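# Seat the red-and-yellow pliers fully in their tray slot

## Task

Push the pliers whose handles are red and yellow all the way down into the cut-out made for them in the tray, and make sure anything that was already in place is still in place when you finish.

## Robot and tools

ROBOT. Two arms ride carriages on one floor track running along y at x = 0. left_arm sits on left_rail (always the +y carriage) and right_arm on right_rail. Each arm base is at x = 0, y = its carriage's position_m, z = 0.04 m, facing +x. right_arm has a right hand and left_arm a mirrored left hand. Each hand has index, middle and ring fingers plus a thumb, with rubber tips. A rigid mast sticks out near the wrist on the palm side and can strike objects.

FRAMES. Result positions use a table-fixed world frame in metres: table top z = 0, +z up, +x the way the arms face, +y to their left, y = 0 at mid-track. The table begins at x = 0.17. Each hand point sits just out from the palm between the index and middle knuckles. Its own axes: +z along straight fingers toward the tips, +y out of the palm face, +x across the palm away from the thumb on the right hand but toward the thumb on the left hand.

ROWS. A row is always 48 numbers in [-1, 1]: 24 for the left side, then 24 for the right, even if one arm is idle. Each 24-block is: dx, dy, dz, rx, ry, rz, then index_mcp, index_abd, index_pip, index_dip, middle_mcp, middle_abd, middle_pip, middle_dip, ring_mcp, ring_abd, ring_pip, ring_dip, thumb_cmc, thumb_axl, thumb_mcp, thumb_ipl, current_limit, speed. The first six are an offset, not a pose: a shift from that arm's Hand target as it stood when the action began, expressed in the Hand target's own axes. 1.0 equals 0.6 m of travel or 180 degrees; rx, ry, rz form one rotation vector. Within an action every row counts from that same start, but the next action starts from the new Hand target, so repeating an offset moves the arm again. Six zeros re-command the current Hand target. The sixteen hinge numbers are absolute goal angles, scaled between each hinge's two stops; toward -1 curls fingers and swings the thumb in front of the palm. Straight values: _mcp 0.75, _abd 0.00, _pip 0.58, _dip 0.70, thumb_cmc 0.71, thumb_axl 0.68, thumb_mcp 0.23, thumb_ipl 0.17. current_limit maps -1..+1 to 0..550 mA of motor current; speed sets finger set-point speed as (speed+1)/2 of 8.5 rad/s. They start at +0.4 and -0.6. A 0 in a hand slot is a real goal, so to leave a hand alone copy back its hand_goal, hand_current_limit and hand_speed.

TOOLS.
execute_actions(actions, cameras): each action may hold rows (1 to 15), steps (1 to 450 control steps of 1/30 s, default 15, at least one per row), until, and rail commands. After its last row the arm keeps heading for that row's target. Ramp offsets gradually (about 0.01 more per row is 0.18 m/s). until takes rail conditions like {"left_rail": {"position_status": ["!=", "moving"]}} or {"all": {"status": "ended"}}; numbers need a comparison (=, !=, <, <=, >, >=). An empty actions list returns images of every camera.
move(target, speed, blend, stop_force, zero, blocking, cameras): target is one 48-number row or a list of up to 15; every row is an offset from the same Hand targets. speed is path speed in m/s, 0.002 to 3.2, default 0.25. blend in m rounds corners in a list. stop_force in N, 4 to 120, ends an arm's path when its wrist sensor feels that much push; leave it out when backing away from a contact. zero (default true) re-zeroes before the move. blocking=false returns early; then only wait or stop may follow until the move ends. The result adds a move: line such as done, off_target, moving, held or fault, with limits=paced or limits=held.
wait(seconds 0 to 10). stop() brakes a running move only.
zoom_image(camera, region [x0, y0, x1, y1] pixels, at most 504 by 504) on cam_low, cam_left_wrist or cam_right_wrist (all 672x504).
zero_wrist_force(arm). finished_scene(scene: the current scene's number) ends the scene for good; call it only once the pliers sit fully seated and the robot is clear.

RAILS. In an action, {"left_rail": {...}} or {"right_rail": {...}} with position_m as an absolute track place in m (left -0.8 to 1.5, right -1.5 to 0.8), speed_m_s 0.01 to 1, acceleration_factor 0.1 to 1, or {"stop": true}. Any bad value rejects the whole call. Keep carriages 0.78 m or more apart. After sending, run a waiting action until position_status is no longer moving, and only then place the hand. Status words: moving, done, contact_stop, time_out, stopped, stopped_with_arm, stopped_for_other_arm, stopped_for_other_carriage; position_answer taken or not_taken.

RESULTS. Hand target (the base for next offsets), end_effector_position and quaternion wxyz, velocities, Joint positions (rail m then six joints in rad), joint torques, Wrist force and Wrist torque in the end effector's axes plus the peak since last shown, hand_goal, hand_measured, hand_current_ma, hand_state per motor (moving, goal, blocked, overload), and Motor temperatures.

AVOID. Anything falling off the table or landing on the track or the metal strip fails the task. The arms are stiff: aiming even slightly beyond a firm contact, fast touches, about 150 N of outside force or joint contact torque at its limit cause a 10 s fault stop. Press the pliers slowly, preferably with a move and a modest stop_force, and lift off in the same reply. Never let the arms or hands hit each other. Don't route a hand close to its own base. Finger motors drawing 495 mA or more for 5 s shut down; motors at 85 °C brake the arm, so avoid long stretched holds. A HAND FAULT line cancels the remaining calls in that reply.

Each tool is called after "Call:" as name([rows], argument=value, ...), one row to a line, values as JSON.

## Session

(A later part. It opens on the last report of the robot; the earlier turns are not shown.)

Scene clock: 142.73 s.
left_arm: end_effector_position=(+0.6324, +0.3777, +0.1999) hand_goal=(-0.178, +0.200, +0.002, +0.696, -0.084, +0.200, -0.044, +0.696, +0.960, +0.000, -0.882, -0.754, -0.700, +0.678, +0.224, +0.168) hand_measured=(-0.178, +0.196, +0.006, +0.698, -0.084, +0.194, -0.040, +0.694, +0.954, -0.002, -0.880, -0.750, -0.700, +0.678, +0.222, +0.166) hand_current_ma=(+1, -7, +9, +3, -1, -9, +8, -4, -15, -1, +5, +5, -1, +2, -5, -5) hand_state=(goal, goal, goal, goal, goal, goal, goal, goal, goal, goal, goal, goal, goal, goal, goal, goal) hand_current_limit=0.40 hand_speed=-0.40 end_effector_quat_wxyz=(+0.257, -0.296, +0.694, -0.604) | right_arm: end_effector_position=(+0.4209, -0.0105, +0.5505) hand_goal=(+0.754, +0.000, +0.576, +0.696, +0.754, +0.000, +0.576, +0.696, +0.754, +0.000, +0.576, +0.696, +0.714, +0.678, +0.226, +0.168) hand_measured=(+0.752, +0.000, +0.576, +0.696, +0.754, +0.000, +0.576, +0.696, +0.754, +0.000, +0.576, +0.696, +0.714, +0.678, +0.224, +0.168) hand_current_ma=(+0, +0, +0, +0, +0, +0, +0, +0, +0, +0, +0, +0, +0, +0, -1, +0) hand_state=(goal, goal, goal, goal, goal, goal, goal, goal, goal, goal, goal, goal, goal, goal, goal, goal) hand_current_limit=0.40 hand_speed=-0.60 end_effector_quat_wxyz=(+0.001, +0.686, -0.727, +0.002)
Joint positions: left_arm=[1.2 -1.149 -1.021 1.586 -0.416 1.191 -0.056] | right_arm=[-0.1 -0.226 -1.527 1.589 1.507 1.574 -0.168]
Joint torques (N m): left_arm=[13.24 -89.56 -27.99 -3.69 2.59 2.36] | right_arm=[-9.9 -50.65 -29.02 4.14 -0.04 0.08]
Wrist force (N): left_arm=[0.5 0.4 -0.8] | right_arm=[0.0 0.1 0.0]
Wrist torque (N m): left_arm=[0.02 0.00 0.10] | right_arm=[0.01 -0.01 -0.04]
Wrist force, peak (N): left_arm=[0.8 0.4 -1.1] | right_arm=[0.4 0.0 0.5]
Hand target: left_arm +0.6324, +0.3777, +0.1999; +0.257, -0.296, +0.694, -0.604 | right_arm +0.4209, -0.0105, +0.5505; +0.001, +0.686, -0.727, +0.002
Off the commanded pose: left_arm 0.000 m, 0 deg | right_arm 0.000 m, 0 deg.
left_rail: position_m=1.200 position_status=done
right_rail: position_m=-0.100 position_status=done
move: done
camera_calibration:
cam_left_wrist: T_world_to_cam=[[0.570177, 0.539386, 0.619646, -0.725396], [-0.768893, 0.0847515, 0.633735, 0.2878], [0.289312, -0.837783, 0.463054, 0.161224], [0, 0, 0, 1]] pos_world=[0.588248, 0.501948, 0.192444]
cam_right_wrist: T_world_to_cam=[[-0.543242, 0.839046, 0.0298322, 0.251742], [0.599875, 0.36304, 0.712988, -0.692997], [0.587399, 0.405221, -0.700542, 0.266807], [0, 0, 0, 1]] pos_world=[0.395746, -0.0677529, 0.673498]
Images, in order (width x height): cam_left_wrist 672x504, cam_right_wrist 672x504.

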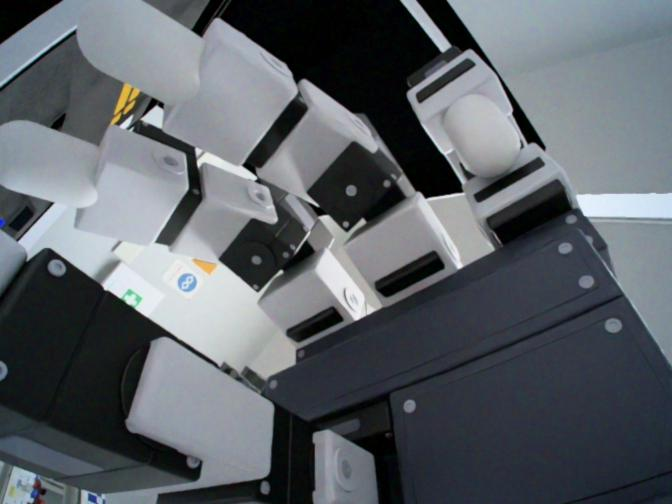

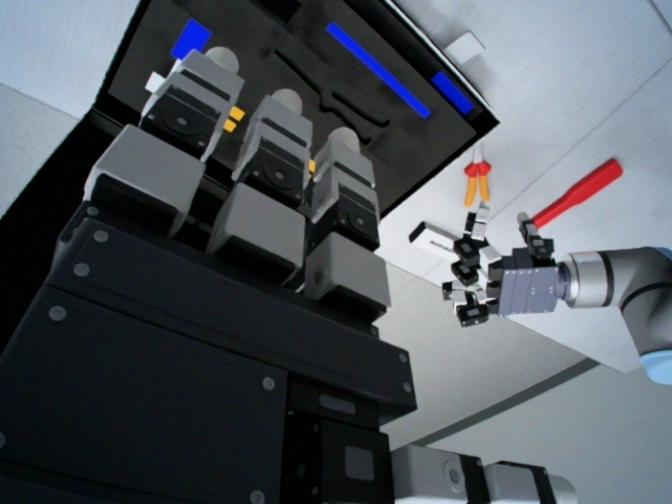

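Call:
move(target=[0,0.1898,0.0266,0,0,0,-0.1781,0.2,0.0029,0.6957,-0.0836,0.2,-0.0438,0.6957,0.959,0,-0.883,-0.754,-0.7,0.677,0.2247,0.1676,0.4,-0.4,0,0,0,0,0,0,0.754,0,0.576,0.696,0.754,0,0.576,0.696,0.754,0,0.576,0.696,0.714,0.678,0.226,0.168,0.4,-0.6], speed=0.15, cameras=["cam_right_wrist"])

Call:
zoom_image(camera="cam_right_wrist", region=[440, 130, 540, 230])

Scene clock: 144.33 s.
left_arm: end_effector_position=(+0.6324, +0.3777, +0.0851) hand_goal=(-0.178, +0.200, +0.002, +0.696, -0.084, +0.200, -0.044, +0.696, +0.960, +0.000, -0.882, -0.754, -0.700, +0.678, +0.224, +0.168) hand_measured=(-0.178, +0.196, +0.006, +0.698, -0.084, +0.196, -0.040, +0.694, +0.954, -0.002, -0.880, -0.750, -0.700, +0.678, +0.222, +0.166) hand_current_ma=(+0, -7, +9, +3, -1, -8, +8, -4, -15, -1, +5, +5, -1, +2, -5, -5) hand_state=(goal, goal, goal, goal, goal, goal, goal, goal, goal, goal, goal, goal, goal, goal, goal, goal) hand_current_limit=0.40 hand_speed=-0.40 end_effector_quat_wxyz=(+0.257, -0.296, +0.694, -0.604) | right_arm: end_effector_position=(+0.4209, -0.0105, +0.5505) hand_goal=(+0.754, +0.000, +0.576, +0.696, +0.754, +0.000, +0.576, +0.696, +0.754, +0.000, +0.576, +0.696, +0.714, +0.678, +0.226, +0.168) hand_measured=(+0.752, +0.000, +0.576, +0.696, +0.754, +0.000, +0.576, +0.696, +0.754, +0.000, +0.576, +0.696, +0.714, +0.678, +0.224, +0.168) hand_current_ma=(+0, +0, +0, +0, +0, +0, +0, +0, +0, +0, +0, +0, +0, +0, -1, +0) hand_state=(goal, goal, goal, goal, goal, goal, goal, goal, goal, goal, goal, goal, goal, goal, goal, goal) hand_current_limit=0.40 hand_speed=-0.60 end_effector_quat_wxyz=(+0.001, +0.686, -0.727, +0.002)
Joint positions: left_arm=[1.2 -1.149 -0.907 1.638 -0.581 1.191 -0.056] | right_arm=[-0.1 -0.226 -1.527 1.589 1.507 1.574 -0.168]
Joint torques (N m): left_arm=[-1.35 -69 -24.15 -3.66 0.37 1.9] | right_arm=[-9.47 -52.02 -30.19 4.05 0.09 0.16]
Wrist force (N): left_arm=[0.7 0.5 -0.7] | right_arm=[0.0 0.1 0.0]
Wrist torque (N m): left_arm=[0.01 0.00 0.11] | right_arm=[0.00 0.00 -0.04]
Wrist force, peak (N): left_arm=[0.5 1.7 -0.9] | right_arm=[0.3 0.4 0.4]
Hand target: left_arm +0.6324, +0.3777, +0.0849; +0.257, -0.296, +0.694, -0.604 | right_arm +0.4209, -0.0105, +0.5505; +0.001, +0.686, -0.727, +0.002
Off the commanded pose: left_arm 0.000 m, 0 deg | right_arm 0.000 m, 0 deg.
left_rail: position_m=1.200 position_status=done
right_rail: position_m=-0.100 position_status=done
move: done
camera_calibration:
cam_right_wrist: T_world_to_cam=[[-0.543242, 0.839046, 0.0298322, 0.251742], [0.599875, 0.36304, 0.712988, -0.692997], [0.587399, 0.405221, -0.700542, 0.266807], [0, 0, 0, 1]] pos_world=[0.395746, -0.0677529, 0.673498]
Images, in order (width x height): cam_right_wrist 672x504.

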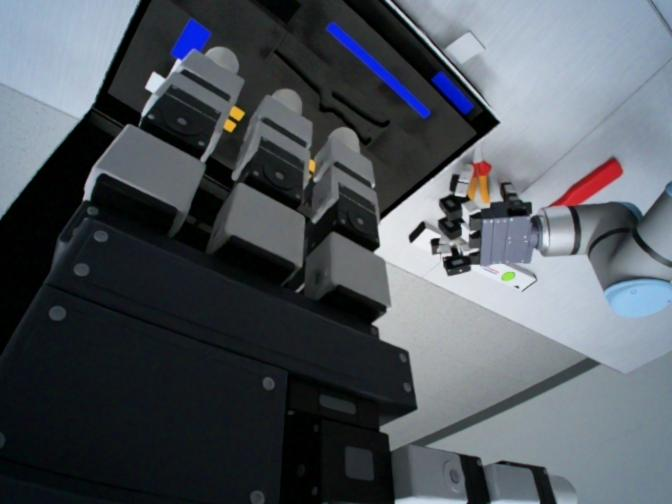

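Scaled by 5.040 from the camera's 672x504 image, which has a finer 960x720 frame.

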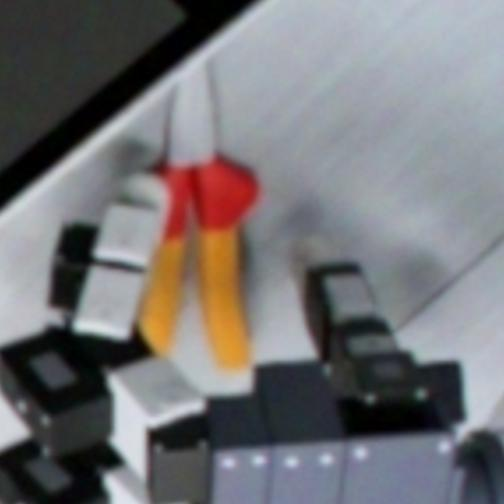

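Call:
move(target=[0,0.0558,0.0078,0,0,0,-0.1781,0.2,0.0029,0.6957,-0.0836,0.2,-0.0438,0.6957,0.959,0,-0.883,-0.754,-0.7,0.677,0.2247,0.1676,0.4,-0.4,0,0,0,0,0,0,0.754,0,0.576,0.696,0.754,0,0.576,0.696,0.754,0,0.576,0.696,0.714,0.678,0.226,0.168,0.4,-0.6], speed=0.03, stop_force=6, cameras=["cam_right_wrist","cam_left_wrist"])

Call:
zoom_image(camera="cam_right_wrist", region=[440, 130, 540, 230])

Call:
zoom_image(camera="cam_left_wrist", region=[0, 0, 300, 260])

Scene clock: 146.70 s.
left_arm: end_effector_position=(+0.6324, +0.3776, +0.0512) hand_goal=(-0.178, +0.200, +0.002, +0.696, -0.084, +0.200, -0.044, +0.696, +0.960, +0.000, -0.882, -0.754, -0.700, +0.678, +0.224, +0.168) hand_measured=(-0.178, +0.196, +0.006, +0.698, -0.084, +0.196, -0.040, +0.694, +0.954, -0.002, -0.880, -0.750, -0.700, +0.678, +0.222, +0.166) hand_current_ma=(+0, -7, +9, +3, -1, -8, +8, -4, -15, -1, +5, +5, -1, +2, -3, -5) hand_state=(goal, goal, goal, goal, goal, goal, goal, goal, goal, goal, goal, goal, goal, goal, goal, goal) hand_current_limit=0.40 hand_speed=-0.40 end_effector_quat_wxyz=(+0.257, -0.296, +0.694, -0.604) | right_arm: end_effector_position=(+0.4209, -0.0105, +0.5505) hand_goal=(+0.754, +0.000, +0.576, +0.696, +0.754, +0.000, +0.576, +0.696, +0.754, +0.000, +0.576, +0.696, +0.714, +0.678, +0.226, +0.168) hand_measured=(+0.752, +0.000, +0.576, +0.696, +0.754, +0.000, +0.576, +0.696, +0.754, +0.000, +0.576, +0.696, +0.714, +0.678, +0.224, +0.168) hand_current_ma=(+0, +0, +0, +0, +0, +0, +0, +0, +0, +0, +0, +0, +0, +0, -1, +0) hand_state=(goal, goal, goal, goal, goal, goal, goal, goal, goal, goal, goal, goal, goal, goal, goal, goal) hand_current_limit=0.40 hand_speed=-0.60 end_effector_quat_wxyz=(+0.001, +0.686, -0.727, +0.002)
Joint positions: left_arm=[1.2 -1.149 -0.869 1.646 -0.627 1.191 -0.056] | right_arm=[-0.1 -0.226 -1.527 1.589 1.507 1.574 -0.168]
Joint torques (N m): left_arm=[11.17 -70.94 -21.17 -1.24 2.35 1.1] | right_arm=[-7.95 -52.61 -28.58 3.91 -0.17 0.29]
Wrist force (N): left_arm=[1.3 -5.9 -1.0] | right_arm=[0.4 -0.1 0.3]
Wrist torque (N m): left_arm=[-0.60 -0.07 0.10] | right_arm=[-0.05 -0.07 -0.01]
Wrist force, peak (N): left_arm=[1.3 -5.9 -1.0] | right_arm=[0.5 0.2 0.3]
Hand target: left_arm +0.6324, +0.3776, +0.0512; +0.257, -0.296, +0.694, -0.604 | right_arm +0.4209, -0.0105, +0.5505; +0.001, +0.686, -0.727, +0.002
Off the commanded pose: left_arm 0.000 m, 0 deg | right_arm 0.000 m, 0 deg.
left_rail: position_m=1.200 position_status=done
right_rail: position_m=-0.100 position_status=done
move: contact (left_arm)
camera_calibration:
cam_left_wrist: T_world_to_cam=[[0.570143, 0.539344, 0.619714, -0.633216], [-0.768953, 0.0847809, 0.633659, 0.38206], [0.28922, -0.837807, 0.463067, 0.230146], [0, 0, 0, 1]] pos_world=[0.588248, 0.501948, 0.0437437]
cam_right_wrist: T_world_to_cam=[[-0.543242, 0.839046, 0.0298322, 0.251742], [0.599875, 0.36304, 0.712988, -0.692997], [0.587399, 0.405221, -0.700542, 0.266807], [0, 0, 0, 1]] pos_world=[0.395746, -0.0677529, 0.673498]
Images, in order (width x height): cam_left_wrist 672x504, cam_right_wrist 672x504.

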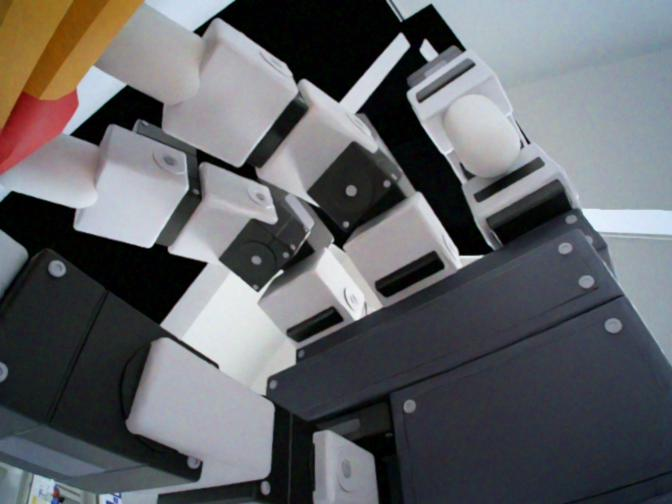

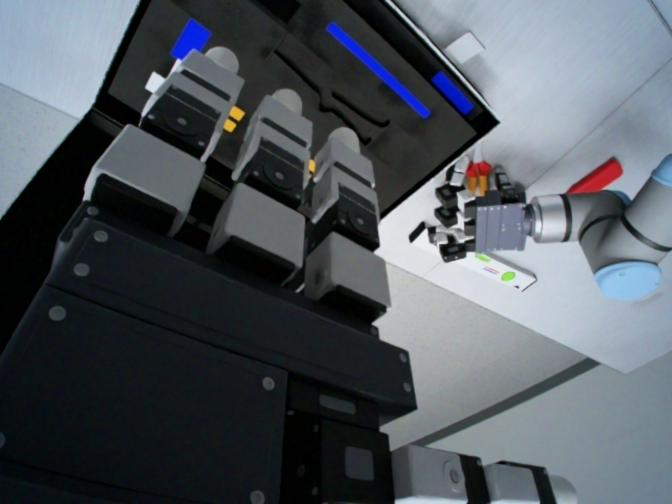

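Scaled by 5.040 from the camera's 672x504 image, which has a finer 960x720 frame.

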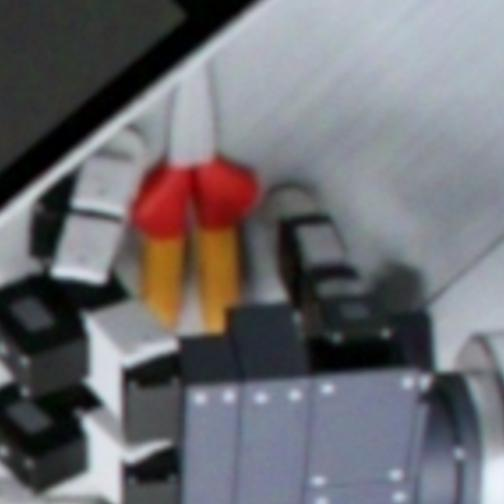

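Scaled by 1.680 from the camera's 672x504 image, which has a finer 960x720 frame.

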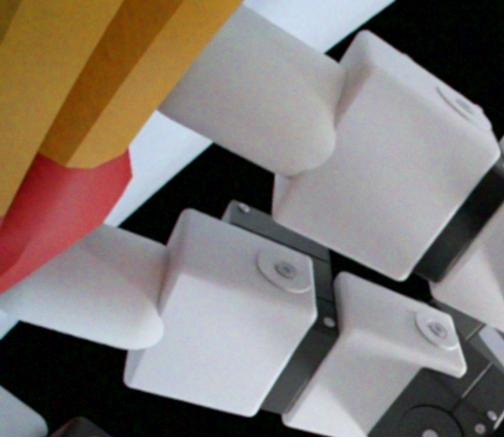

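Call:
move(target=[-0.01,-0.0017,-0.0035,0,0,0,-0.1781,0.2,0.0029,0.6957,-0.0836,0.2,-0.0438,0.6957,0.959,0,-0.883,-0.754,-0.7,0.677,0.2247,0.1676,0.4,-0.4,0,0,0,0,0,0,0.754,0,0.576,0.696,0.754,0,0.576,0.696,0.754,0,0.576,0.696,0.714,0.678,0.226,0.168,0.4,-0.6], speed=0.03, cameras=["cam_right_wrist","cam_left_wrist"])

Call:
zoom_image(camera="cam_right_wrist", region=[440, 130, 540, 230])

Call:
zoom_image(camera="cam_left_wrist", region=[0, 0, 160, 160])

Scene clock: 148.27 s.
left_arm: end_effector_position=(+0.6352, +0.3833, +0.0525) hand_goal=(-0.178, +0.200, +0.002, +0.696, -0.084, +0.200, -0.044, +0.696, +0.960, +0.000, -0.882, -0.754, -0.700, +0.678, +0.224, +0.168) hand_measured=(-0.178, +0.196, +0.006, +0.698, -0.084, +0.196, -0.040, +0.694, +0.954, -0.002, -0.880, -0.750, -0.696, +0.678, +0.222, +0.166) hand_current_ma=(+0, -7, +9, +3, -1, -8, +8, -4, -15, -1, +5, +5, +9, +2, -7, -5) hand_state=(goal, goal, goal, goal, goal, goal, goal, goal, goal, goal, goal, goal, goal, goal, goal, goal) hand_current_limit=0.40 hand_speed=-0.40 end_effector_quat_wxyz=(+0.257, -0.296, +0.694, -0.604) | right_arm: end_effector_position=(+0.4209, -0.0105, +0.5505) hand_goal=(+0.754, +0.000, +0.576, +0.696, +0.754, +0.000, +0.576, +0.696, +0.754, +0.000, +0.576, +0.696, +0.714, +0.678, +0.226, +0.168) hand_measured=(+0.752, +0.000, +0.576, +0.696, +0.754, +0.000, +0.576, +0.696, +0.754, +0.000, +0.576, +0.696, +0.714, +0.678, +0.224, +0.168) hand_current_ma=(+0, +0, +0, +0, +0, +0, +0, +0, +0, +0, +0, +0, +0, +0, -1, +0) hand_state=(goal, goal, goal, goal, goal, goal, goal, goal, goal, goal, goal, goal, goal, goal, goal, goal) hand_current_limit=0.40 hand_speed=-0.60 end_effector_quat_wxyz=(+0.001, +0.686, -0.727, +0.002)
Joint positions: left_arm=[1.2 -1.143 -0.874 1.653 -0.629 1.197 -0.055] | right_arm=[-0.1 -0.226 -1.527 1.589 1.507 1.574 -0.168]
Joint torques (N m): left_arm=[12.51 -91.13 -22.38 -3.76 2.42 2.43] | right_arm=[-8.66 -49.83 -29.05 4.43 0.08 0]
Wrist force (N): left_arm=[0.4 0.3 -0.9] | right_arm=[0.3 0.2 0.4]
Wrist torque (N m): left_arm=[-0.02 0.02 0.08] | right_arm=[-0.01 -0.06 -0.01]
Wrist force, peak (N): left_arm=[1.3 -6.1 -1.2] | right_arm=[0.0 -0.3 0.6]
Hand target: left_arm +0.6352, +0.3833, +0.0525; +0.257, -0.296, +0.694, -0.604 | right_arm +0.4209, -0.0105, +0.5505; +0.001, +0.686, -0.727, +0.002
Off the commanded pose: left_arm 0.000 m, 0 deg | right_arm 0.000 m, 0 deg.
left_rail: position_m=1.200 position_status=done
right_rail: position_m=-0.100 position_status=done
move: done
camera_calibration:
cam_left_wrist: T_world_to_cam=[[0.570187, 0.539339, 0.619677, -0.638661], [-0.76892, 0.0848115, 0.633695, 0.382878], [0.28922, -0.837807, 0.463067, 0.233426], [0, 0, 0, 1]] pos_world=[0.591048, 0.507548, 0.0450439]
cam_right_wrist: T_world_to_cam=[[-0.543242, 0.839046, 0.0298322, 0.251742], [0.599875, 0.36304, 0.712988, -0.692997], [0.587399, 0.405221, -0.700542, 0.266807], [0, 0, 0, 1]] pos_world=[0.395746, -0.0677529, 0.673498]
Images, in order (width x height): cam_left_wrist 672x504, cam_right_wrist 672x504.

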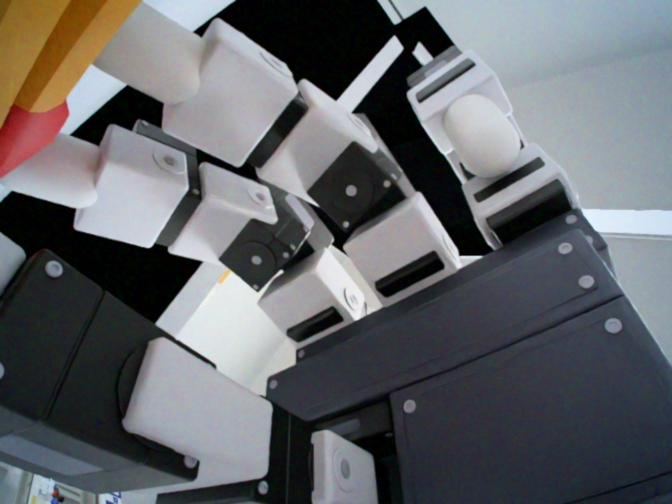

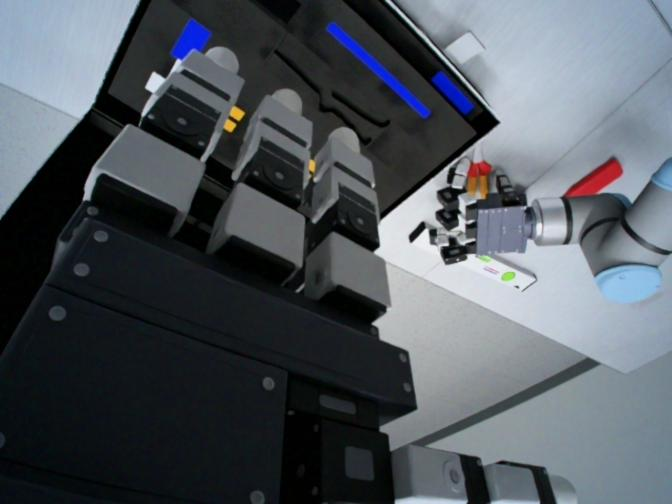

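Scaled by 5.040 from the camera's 672x504 image, which has a finer 960x720 frame.

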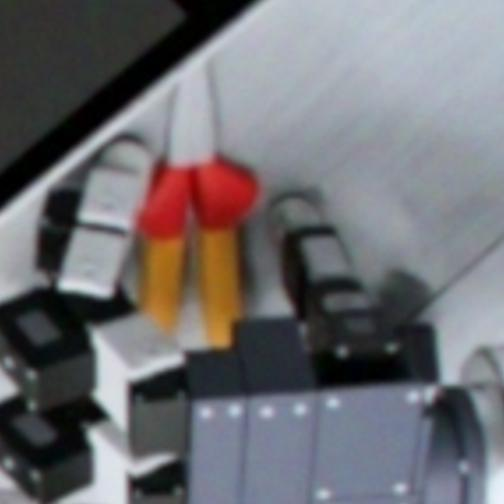

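Scaled by 3.150 from the camera's 672x504 image, which has a finer 960x720 frame.

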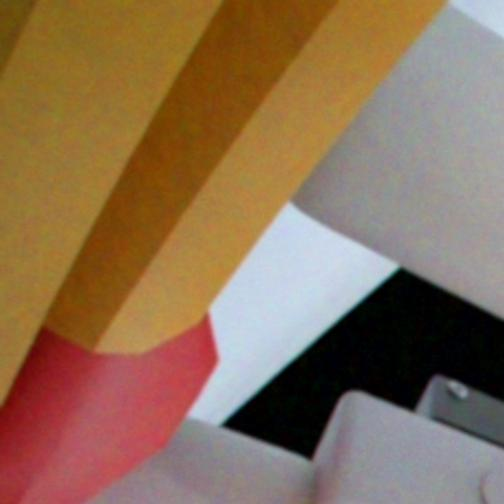

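Call:
execute_actions([
  {"rows":[[0,0,0,0,0,0,-0.3493,0.2,0.1241,0.6957,-0.3014,0.2,0.0219,0.6957,0.959,0,-0.883,-0.754,-0.7,0.677,0.0562,0.0378,0.75,-0.85,0,0,0,0,0,0,0.754,0,0.576,0.696,0.754,0,0.576,0.696,0.754,0,0.576,0.696,0.714,0.678,0.226,0.168,0.4,-0.6]],"steps":45},
], cameras=["cam_left_wrist","cam_right_wrist"])

Call:
zoom_image(camera="cam_right_wrist", region=[440, 130, 540, 230])

Call:
zoom_image(camera="cam_left_wrist", region=[0, 0, 260, 260])

Scene clock: 150.47 s.
left_arm: end_effector_position=(+0.6352, +0.3833, +0.0525) hand_goal=(-0.350, +0.200, +0.124, +0.696, -0.302, +0.200, +0.022, +0.696, +0.960, +0.000, -0.882, -0.754, -0.700, +0.678, +0.056, +0.038) hand_measured=(-0.308, +0.196, +0.134, +0.700, -0.186, +0.200, +0.044, +0.704, +0.954, -0.002, -0.880, -0.750, -0.706, +0.678, +0.156, +0.082) hand_current_ma=(+145, -7, +24, +6, +481, +0, +60, +15, -15, -1, +5, +5, -12, +1, +481, +207) hand_state=(blocked, goal, goal, goal, blocked, goal, blocked, goal, goal, goal, goal, goal, goal, goal, blocked, blocked) hand_current_limit=0.75 hand_speed=-0.85 end_effector_quat_wxyz=(+0.257, -0.296, +0.694, -0.604) | right_arm: end_effector_position=(+0.4209, -0.0105, +0.5505) hand_goal=(+0.754, +0.000, +0.576, +0.696, +0.754, +0.000, +0.576, +0.696, +0.754, +0.000, +0.576, +0.696, +0.714, +0.678, +0.226, +0.168) hand_measured=(+0.752, +0.000, +0.576, +0.696, +0.754, +0.000, +0.576, +0.696, +0.754, +0.000, +0.576, +0.696, +0.714, +0.678, +0.224, +0.168) hand_current_ma=(+0, +0, +0, +0, +0, +0, +0, +0, +0, +0, +0, +0, +0, +0, -1, +0) hand_state=(goal, goal, goal, goal, goal, goal, goal, goal, goal, goal, goal, goal, goal, goal, goal, goal) hand_current_limit=0.40 hand_speed=-0.60 end_effector_quat_wxyz=(+0.001, +0.686, -0.727, +0.002)
Joint positions: left_arm=[1.2 -1.142 -0.874 1.653 -0.629 1.198 -0.055] | right_arm=[-0.1 -0.226 -1.527 1.589 1.507 1.574 -0.168]
Joint torques (N m): left_arm=[9.85 -87.8 -28.76 -2.53 2.13 1.84] | right_arm=[-9.89 -52.73 -29.67 4.09 -0.14 0.58]
Wrist force (N): left_arm=[-0.3 -0.7 -0.3] | right_arm=[0.2 0.2 0.1]
Wrist torque (N m): left_arm=[0.00 0.00 0.15] | right_arm=[0.01 -0.04 -0.02]
Wrist force, peak (N): left_arm=[0.2 0.6 -1.4] | right_arm=[0.2 0.5 0.1]
Hand target: left_arm +0.6352, +0.3833, +0.0525; +0.257, -0.296, +0.694, -0.604 | right_arm +0.4209, -0.0105, +0.5505; +0.001, +0.686, -0.727, +0.002
Off the commanded pose: left_arm 0.000 m, 0 deg | right_arm 0.000 m, 0 deg.
left_rail: position_m=1.200 position_status=done
right_rail: position_m=-0.100 position_status=done
camera_calibration:
cam_left_wrist: T_world_to_cam=[[0.570143, 0.539344, 0.619714, -0.638639], [-0.768953, 0.0847809, 0.633659, 0.382915], [0.28922, -0.837807, 0.463067, 0.233426], [0, 0, 0, 1]] pos_world=[0.591048, 0.507548, 0.0450437]
cam_right_wrist: T_world_to_cam=[[-0.543242, 0.839046, 0.0298322, 0.251742], [0.599875, 0.36304, 0.712988, -0.692997], [0.587399, 0.405221, -0.700542, 0.266807], [0, 0, 0, 1]] pos_world=[0.395746, -0.0677529, 0.673498]
Images, in order (width x height): cam_left_wrist 672x504, cam_right_wrist 672x504.

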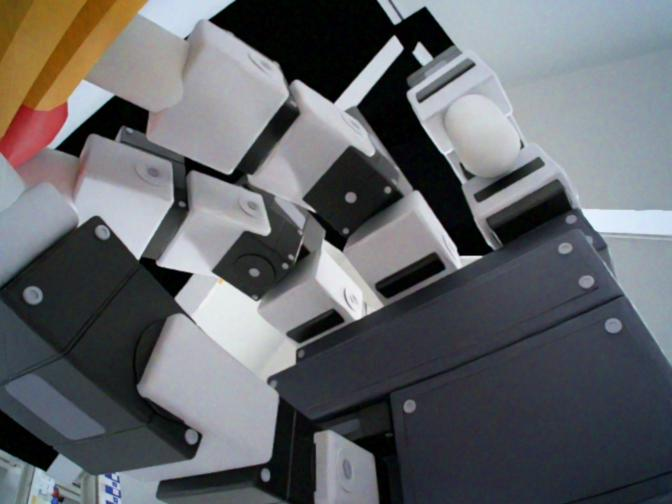

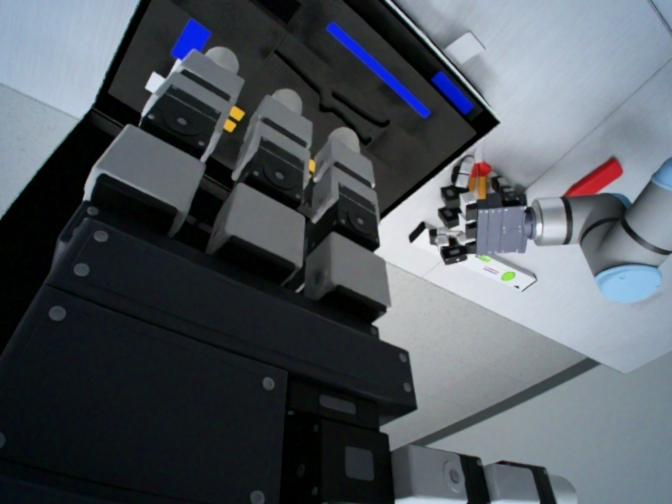

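Scaled by 5.040 from the camera's 672x504 image, which has a finer 960x720 frame.

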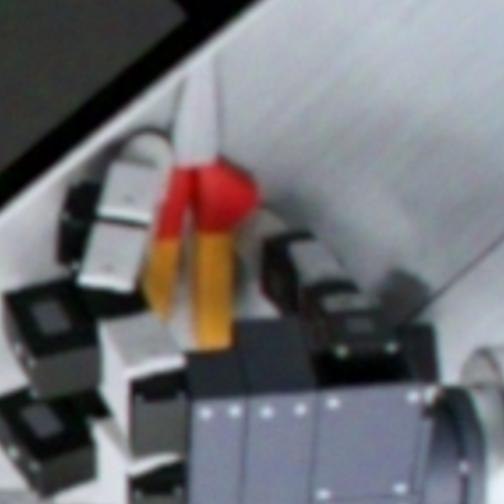

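Scaled by 1.938 from the camera's 672x504 image, which has a finer 960x720 frame.

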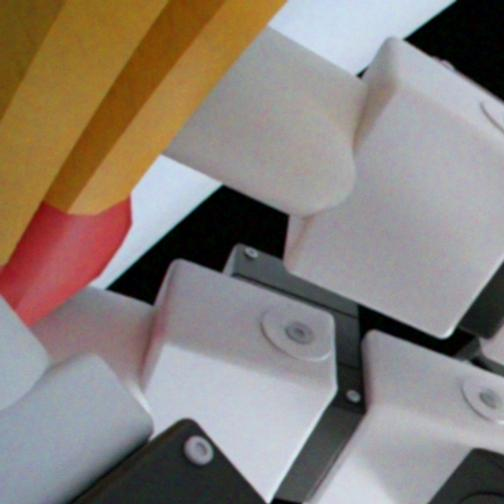

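Call:
move(target=[0,-0.0248,-0.0035,0,0,0,-0.3493,0.2,0.1241,0.6957,-0.3014,0.2,0.0219,0.6957,0.959,0,-0.883,-0.754,-0.7,0.677,0.0562,0.0378,0.75,-0.85,0,0,0,0,0,0,0.754,0,0.576,0.696,0.754,0,0.576,0.696,0.754,0,0.576,0.696,0.714,0.678,0.226,0.168,0.4,-0.6], speed=0.02, cameras=["cam_right_wrist","cam_left_wrist"])

Call:
zoom_image(camera="cam_right_wrist", region=[440, 110, 560, 230])

Call:
zoom_image(camera="cam_left_wrist", region=[0, 0, 260, 260])

Scene clock: 151.80 s.
left_arm: end_effector_position=(+0.6352, +0.3833, +0.0675) hand_goal=(-0.350, +0.200, +0.124, +0.696, -0.302, +0.200, +0.022, +0.696, +0.960, +0.000, -0.882, -0.754, -0.700, +0.678, +0.056, +0.038) hand_measured=(-0.312, +0.200, +0.136, +0.700, -0.186, +0.202, +0.058, +0.712, +0.954, -0.002, -0.880, -0.750, -0.710, +0.678, +0.146, +0.082) hand_current_ma=(+127, +0, +31, +10, +481, +3, +112, +42, -15, -1, +5, +5, -27, -1, +466, +207) hand_state=(blocked, goal, goal, goal, blocked, goal, blocked, goal, goal, goal, goal, goal, goal, goal, blocked, blocked) hand_current_limit=0.75 hand_speed=-0.85 end_effector_quat_wxyz=(+0.257, -0.296, +0.694, -0.604) | right_arm: end_effector_position=(+0.4209, -0.0105, +0.5505) hand_goal=(+0.754, +0.000, +0.576, +0.696, +0.754, +0.000, +0.576, +0.696, +0.754, +0.000, +0.576, +0.696, +0.714, +0.678, +0.226, +0.168) hand_measured=(+0.752, +0.000, +0.576, +0.696, +0.754, +0.000, +0.576, +0.696, +0.754, +0.000, +0.576, +0.696, +0.714, +0.678, +0.224, +0.168) hand_current_ma=(+0, +0, +0, +0, +0, +0, +0, +0, +0, +0, +0, +0, +0, +0, -1, +0) hand_state=(goal, goal, goal, goal, goal, goal, goal, goal, goal, goal, goal, goal, goal, goal, goal, goal) hand_current_limit=0.40 hand_speed=-0.60 end_effector_quat_wxyz=(+0.001, +0.686, -0.727, +0.002)
Joint positions: left_arm=[1.2 -1.142 -0.891 1.649 -0.609 1.198 -0.055] | right_arm=[-0.1 -0.226 -1.527 1.589 1.507 1.574 -0.168]
Joint torques (N m): left_arm=[2.44 -95.32 -47.38 0.59 1.68 1.61] | right_arm=[-11.37 -52.25 -28.84 4.15 -0.12 0.17]
Wrist force (N): left_arm=[0.3 2.5 -0.6] | right_arm=[0.1 0.1 0.1]
Wrist torque (N m): left_arm=[0.13 0.03 0.08] | right_arm=[0.01 -0.02 -0.04]
Wrist force, peak (N): left_arm=[0.8 2.5 -0.6] | right_arm=[0.1 0.4 0.4]
Hand target: left_arm +0.6352, +0.3833, +0.0676; +0.257, -0.296, +0.694, -0.604 | right_arm +0.4209, -0.0105, +0.5505; +0.001, +0.686, -0.727, +0.002
Off the commanded pose: left_arm 0.000 m, 0 deg | right_arm 0.000 m, 0 deg.
left_rail: position_m=1.200 position_status=done
right_rail: position_m=-0.100 position_status=done
move: done
camera_calibration:
cam_left_wrist: T_world_to_cam=[[0.570143, 0.539344, 0.619714, -0.647926], [-0.768953, 0.0847809, 0.633659, 0.373465], [0.28922, -0.837807, 0.463067, 0.22661], [0, 0, 0, 1]] pos_world=[0.591048, 0.507648, 0.0599437]
cam_right_wrist: T_world_to_cam=[[-0.543242, 0.839046, 0.0298322, 0.251742], [0.599875, 0.36304, 0.712988, -0.692997], [0.587399, 0.405221, -0.700542, 0.266807], [0, 0, 0, 1]] pos_world=[0.395746, -0.0677529, 0.673498]
Images, in order (width x height): cam_left_wrist 672x504, cam_right_wrist 672x504.

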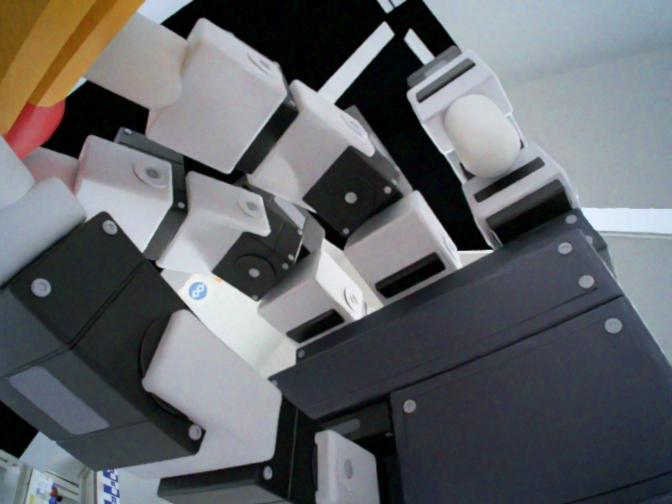

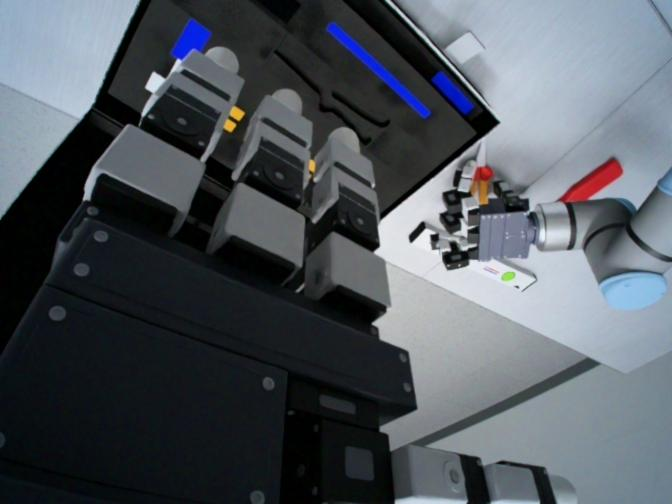

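Scaled by 4.200 from the camera's 672x504 image, which has a finer 960x720 frame.

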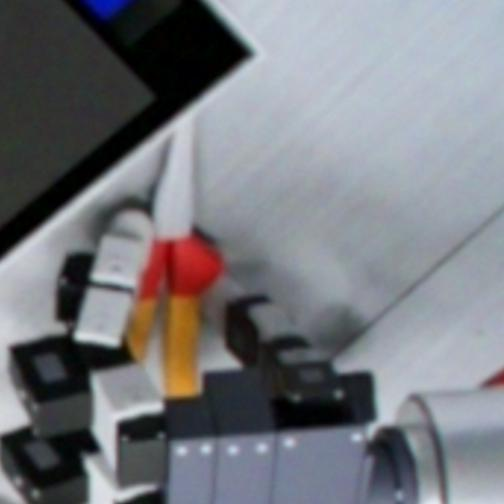

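Scaled by 1.938 from the camera's 672x504 image, which has a finer 960x720 frame.

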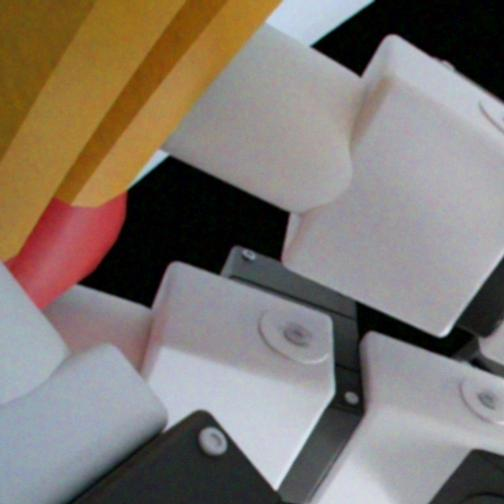

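Call:
move(target=[0,-0.099,-0.0139,0,0,0,-0.3493,0.2,0.1241,0.6957,-0.3014,0.2,0.0219,0.6957,0.959,0,-0.883,-0.754,-0.7,0.677,0.0562,0.0378,0.75,-0.85,0,0,0,0,0,0,0.754,0,0.576,0.696,0.754,0,0.576,0.696,0.754,0,0.576,0.696,0.714,0.678,0.226,0.168,0.4,-0.6], speed=0.03, cameras=["cam_right_wrist","cam_left_wrist"])

Call:
zoom_image(camera="cam_right_wrist", region=[440, 110, 560, 230])

Call:
zoom_image(camera="cam_left_wrist", region=[0, 0, 260, 260])

Scene clock: 154.30 s.
left_arm: end_effector_position=(+0.6351, +0.3834, +0.1275) hand_goal=(-0.350, +0.200, +0.124, +0.696, -0.302, +0.200, +0.022, +0.696, +0.960, +0.000, -0.882, -0.754, -0.700, +0.678, +0.056, +0.038) hand_measured=(-0.312, +0.200, +0.136, +0.700, -0.186, +0.202, +0.058, +0.712, +0.954, -0.002, -0.880, -0.750, -0.712, +0.678, +0.146, +0.082) hand_current_ma=(+127, +0, +31, +10, +481, +3, +112, +42, -15, -1, +5, +5, -27, -1, +466, +207) hand_state=(blocked, goal, goal, goal, blocked, goal, blocked, goal, goal, goal, goal, goal, goal, goal, blocked, blocked) hand_current_limit=0.75 hand_speed=-0.85 end_effector_quat_wxyz=(+0.257, -0.296, +0.694, -0.604) | right_arm: end_effector_position=(+0.4209, -0.0105, +0.5505) hand_goal=(+0.754, +0.000, +0.576, +0.696, +0.754, +0.000, +0.576, +0.696, +0.754, +0.000, +0.576, +0.696, +0.714, +0.678, +0.226, +0.168) hand_measured=(+0.752, +0.000, +0.576, +0.696, +0.754, +0.000, +0.576, +0.696, +0.754, +0.000, +0.576, +0.696, +0.714, +0.678, +0.224, +0.168) hand_current_ma=(+0, +0, +0, +0, +0, +0, +0, +0, +0, +0, +0, +0, +0, +0, -1, +0) hand_state=(goal, goal, goal, goal, goal, goal, goal, goal, goal, goal, goal, goal, goal, goal, goal, goal) hand_current_limit=0.40 hand_speed=-0.60 end_effector_quat_wxyz=(+0.001, +0.686, -0.727, +0.002)
Joint positions: left_arm=[1.2 -1.143 -0.956 1.63 -0.525 1.198 -0.055] | right_arm=[-0.1 -0.226 -1.527 1.589 1.507 1.574 -0.168]
Joint torques (N m): left_arm=[-9.11 -92.98 -49.57 0.51 -0.04 1.89] | right_arm=[-11.11 -50.18 -29.27 4.2 0.42 -0.05]
Wrist force (N): left_arm=[0.5 2.3 -0.6] | right_arm=[0.1 -0.1 0.1]
Wrist torque (N m): left_arm=[0.13 0.00 0.10] | right_arm=[-0.03 -0.03 -0.04]
Wrist force, peak (N): left_arm=[0.7 2.7 -0.7] | right_arm=[0.1 0.2 0.5]
Hand target: left_arm +0.6351, +0.3834, +0.1276; +0.257, -0.296, +0.694, -0.604 | right_arm +0.4209, -0.0105, +0.5505; +0.001, +0.686, -0.727, +0.002
Off the commanded pose: left_arm 0.000 m, 0 deg | right_arm 0.000 m, 0 deg.
left_rail: position_m=1.200 position_status=done
right_rail: position_m=-0.100 position_status=done
move: done
camera_calibration:
cam_left_wrist: T_world_to_cam=[[0.57016, 0.539296, 0.61974, -0.685041], [-0.768975, 0.0848455, 0.633624, 0.335353], [0.289128, -0.837831, 0.46308, 0.19892], [0, 0, 0, 1]] pos_world=[0.590947, 0.507648, 0.119944]
cam_right_wrist: T_world_to_cam=[[-0.543242, 0.839046, 0.0298322, 0.251742], [0.599875, 0.36304, 0.712988, -0.692997], [0.587399, 0.405221, -0.700542, 0.266807], [0, 0, 0, 1]] pos_world=[0.395746, -0.0677529, 0.673498]
Images, in order (width x height): cam_left_wrist 672x504, cam_right_wrist 672x504.

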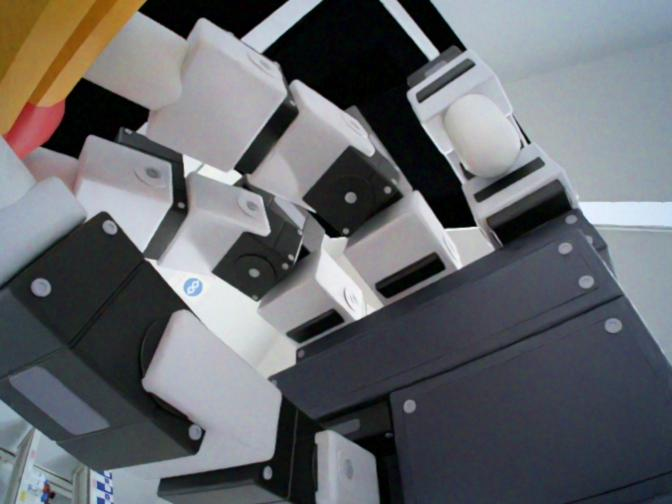

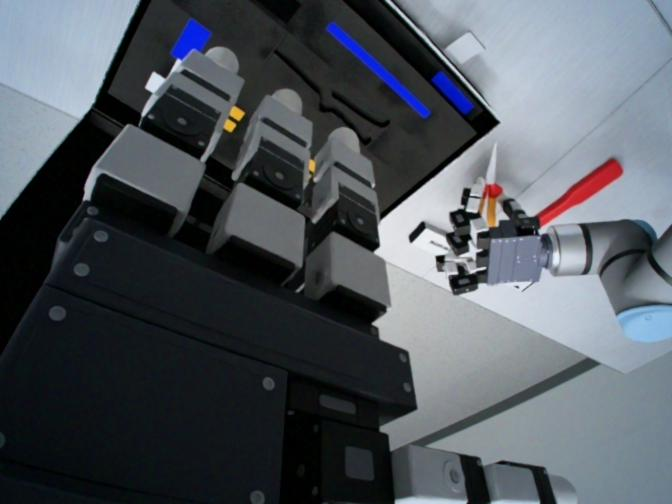

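Scaled by 4.200 from the camera's 672x504 image, which has a finer 960x720 frame.

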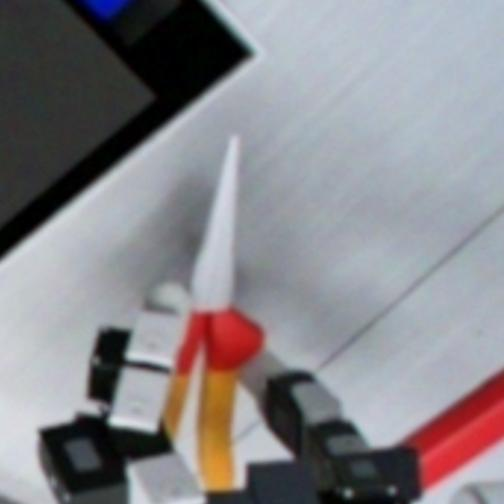

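Scaled by 1.938 from the camera's 672x504 image, which has a finer 960x720 frame.

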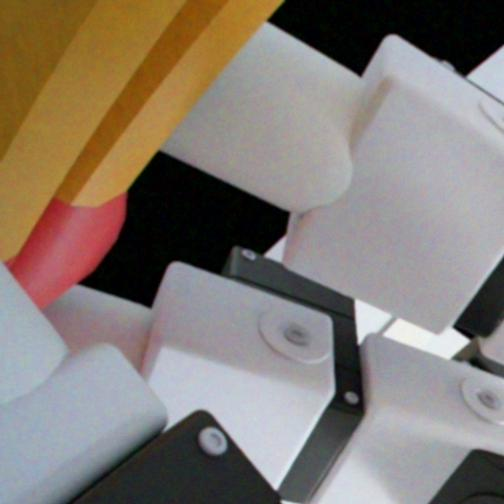

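Call:
execute_actions([
  {"right_rail":{"position_m":-0.5,"acceleration_factor":0.5},"left_rail":{"acceleration_factor":0.25,"speed_m_s":0.25},"steps":90,"until":{"right_rail":{"position_status":["!=","moving"]}}},
])

Call:
move(target=[0,-0.12,-0.0169,0,0,0,-0.3493,0.2,0.1241,0.6957,-0.3014,0.2,0.0219,0.6957,0.959,0,-0.883,-0.754,-0.7,0.677,0.0562,0.0378,0.75,-0.85,-0.2628,-0.0883,0.2892,0,0,0,0.754,0,0.576,0.696,0.754,0,0.576,0.696,0.754,0,0.576,0.696,0.714,0.678,0.226,0.168,0.4,-0.6], speed=0.1, cameras=["cam_right_wrist"])

Scene clock: 157.37 s.
left_arm: end_effector_position=(+0.6351, +0.3834, +0.1276) hand_goal=(-0.350, +0.200, +0.124, +0.696, -0.302, +0.200, +0.022, +0.696, +0.960, +0.000, -0.882, -0.754, -0.700, +0.678, +0.056, +0.038) hand_measured=(-0.312, +0.200, +0.136, +0.700, -0.186, +0.202, +0.058, +0.712, +0.954, -0.002, -0.880, -0.750, -0.712, +0.678, +0.146, +0.082) hand_current_ma=(+127, +0, +31, +10, +481, +3, +112, +42, -15, -1, +5, +5, -27, -1, +466, +207) hand_state=(blocked, goal, goal, goal, blocked, goal, blocked, goal, goal, goal, goal, goal, goal, goal, blocked, blocked) hand_current_limit=0.75 hand_speed=-0.85 end_effector_quat_wxyz=(+0.257, -0.296, +0.694, -0.604) | right_arm: end_effector_position=(+0.4209, -0.4105, +0.5505) hand_goal=(+0.754, +0.000, +0.576, +0.696, +0.754, +0.000, +0.576, +0.696, +0.754, +0.000, +0.576, +0.696, +0.714, +0.678, +0.226, +0.168) hand_measured=(+0.752, +0.000, +0.576, +0.696, +0.754, +0.000, +0.576, +0.696, +0.754, +0.000, +0.576, +0.696, +0.714, +0.678, +0.224, +0.168) hand_current_ma=(+0, +0, +0, +0, +0, +0, +0, +0, +0, +0, +0, +0, +0, +0, -1, +0) hand_state=(goal, goal, goal, goal, goal, goal, goal, goal, goal, goal, goal, goal, goal, goal, goal, goal) hand_current_limit=0.40 hand_speed=-0.60 end_effector_quat_wxyz=(+0.001, +0.686, -0.727, +0.002)
Joint positions: left_arm=[1.2 -1.143 -0.956 1.63 -0.525 1.197 -0.055] | right_arm=[-0.5 -0.226 -1.527 1.589 1.507 1.574 -0.168]
Joint torques (N m): left_arm=[-9.6 -92.18 -49.69 0.54 -1.14 -0.25] | right_arm=[2.43 -51.35 -28.47 4.14 -0.22 0.25]
Wrist force (N): left_arm=[0.4 2.2 -0.3] | right_arm=[0.0 -0.1 0.0]
Wrist torque (N m): left_arm=[0.10 0.02 0.09] | right_arm=[-0.02 -0.01 -0.05]
Wrist force, peak (N): left_arm=[0.4 2.7 -0.4] | right_arm=[1.0 0.0 0.0]
Hand target: left_arm +0.6351, +0.3834, +0.1276; +0.257, -0.296, +0.694, -0.604 | right_arm +0.4209, -0.4105, +0.5505; +0.001, +0.686, -0.727, +0.002
Off the commanded pose: left_arm 0.000 m, 0 deg | right_arm 0.000 m, 0 deg.
left_rail: position_m=1.200 speed_m_s=0.25 position_status=done
right_rail: position_m=-0.500 position_status=done

Scene clock: 160.20 s.
left_arm: end_effector_position=(+0.6351, +0.3835, +0.2002) hand_goal=(-0.350, +0.200, +0.124, +0.696, -0.302, +0.200, +0.022, +0.696, +0.960, +0.000, -0.882, -0.754, -0.700, +0.678, +0.056, +0.038) hand_measured=(-0.312, +0.200, +0.136, +0.700, -0.186, +0.202, +0.058, +0.712, +0.954, -0.002, -0.880, -0.750, -0.712, +0.678, +0.146, +0.082) hand_current_ma=(+127, +0, +31, +10, +481, +3, +112, +42, -15, -1, +5, +5, -27, -1, +466, +207) hand_state=(blocked, goal, goal, goal, blocked, goal, blocked, goal, goal, goal, goal, goal, goal, goal, blocked, blocked) hand_current_limit=0.75 hand_speed=-0.85 end_effector_quat_wxyz=(+0.257, -0.296, +0.694, -0.604) | right_arm: end_effector_position=(+0.4832, -0.2569, +0.3766) hand_goal=(+0.754, +0.000, +0.576, +0.696, +0.754, +0.000, +0.576, +0.696, +0.754, +0.000, +0.576, +0.696, +0.714, +0.678, +0.226, +0.168) hand_measured=(+0.752, +0.000, +0.576, +0.696, +0.754, +0.000, +0.576, +0.696, +0.754, +0.000, +0.576, +0.696, +0.714, +0.678, +0.224, +0.168) hand_current_ma=(+0, +0, +0, +0, +0, +0, +0, +0, +0, +0, +0, +0, +0, +0, -1, +0) hand_state=(goal, goal, goal, goal, goal, goal, goal, goal, goal, goal, goal, goal, goal, goal, goal, goal) hand_current_limit=0.40 hand_speed=-0.60 end_effector_quat_wxyz=(+0.001, +0.686, -0.727, +0.002)
Joint positions: left_arm=[1.2 -1.143 -1.025 1.593 -0.419 1.197 -0.055] | right_arm=[-0.5 0.074 -1.305 1.641 1.234 1.574 0.132]
Joint torques (N m): left_arm=[-7.64 -91.11 -52.52 0.32 -1.32 1.7] | right_arm=[14.05 -43.04 -40.79 1.78 1.58 1.58]
Wrist force (N): left_arm=[0.6 2.0 -0.6] | right_arm=[-0.1 -0.2 0.3]
Wrist torque (N m): left_arm=[0.10 -0.02 0.12] | right_arm=[-0.06 -0.02 -0.29]
Wrist force, peak (N): left_arm=[0.4 2.6 -0.8] | right_arm=[-0.9 -0.3 1.0]
Hand target: left_arm +0.6351, +0.3834, +0.2003; +0.257, -0.296, +0.694, -0.604 | right_arm +0.4832, -0.2568, +0.3766; +0.001, +0.686, -0.727, +0.002
Off the commanded pose: left_arm 0.000 m, 0 deg | right_arm 0.000 m, 0 deg.
left_rail: position_m=1.200 speed_m_s=0.25 position_status=done
right_rail: position_m=-0.500 position_status=done
move: done
camera_calibration:
cam_right_wrist: T_world_to_cam=[[-0.543242, 0.839046, 0.0298322, 0.497463], [0.599875, 0.36304, 0.712988, -0.516796], [0.587399, 0.405221, -0.700542, 0.208223], [0, 0, 0, 1]] pos_world=[0.457946, -0.314153, 0.499498]
Images, in order (width x height): cam_right_wrist 672x504.

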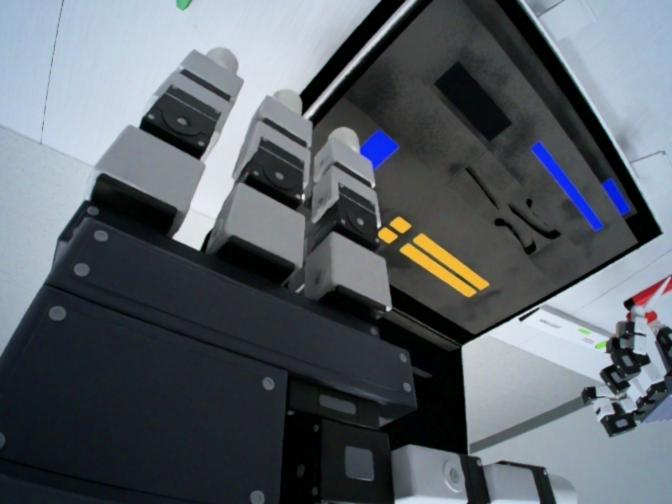

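Call:
zoom_image(camera="cam_right_wrist", region=[440, 140, 590, 290])

Call:
zoom_image(camera="cam_right_wrist", region=[300, 0, 672, 350])

Scaled by 3.360 from the camera's 672x504 image, which has a finer 960x720 frame.

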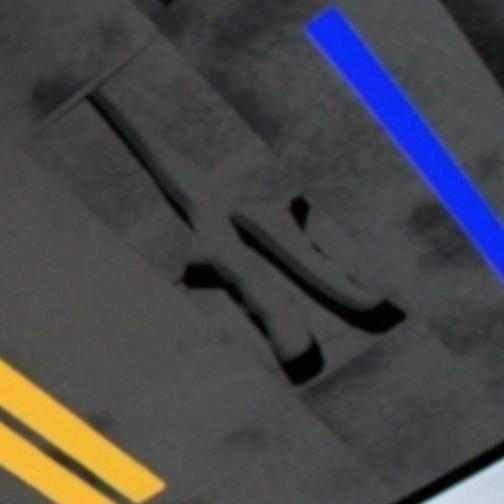

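Scaled by 1.355 from the camera's 672x504 image, which has a finer 960x720 frame.

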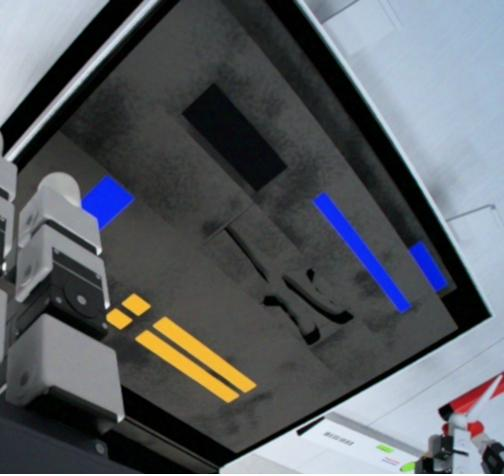

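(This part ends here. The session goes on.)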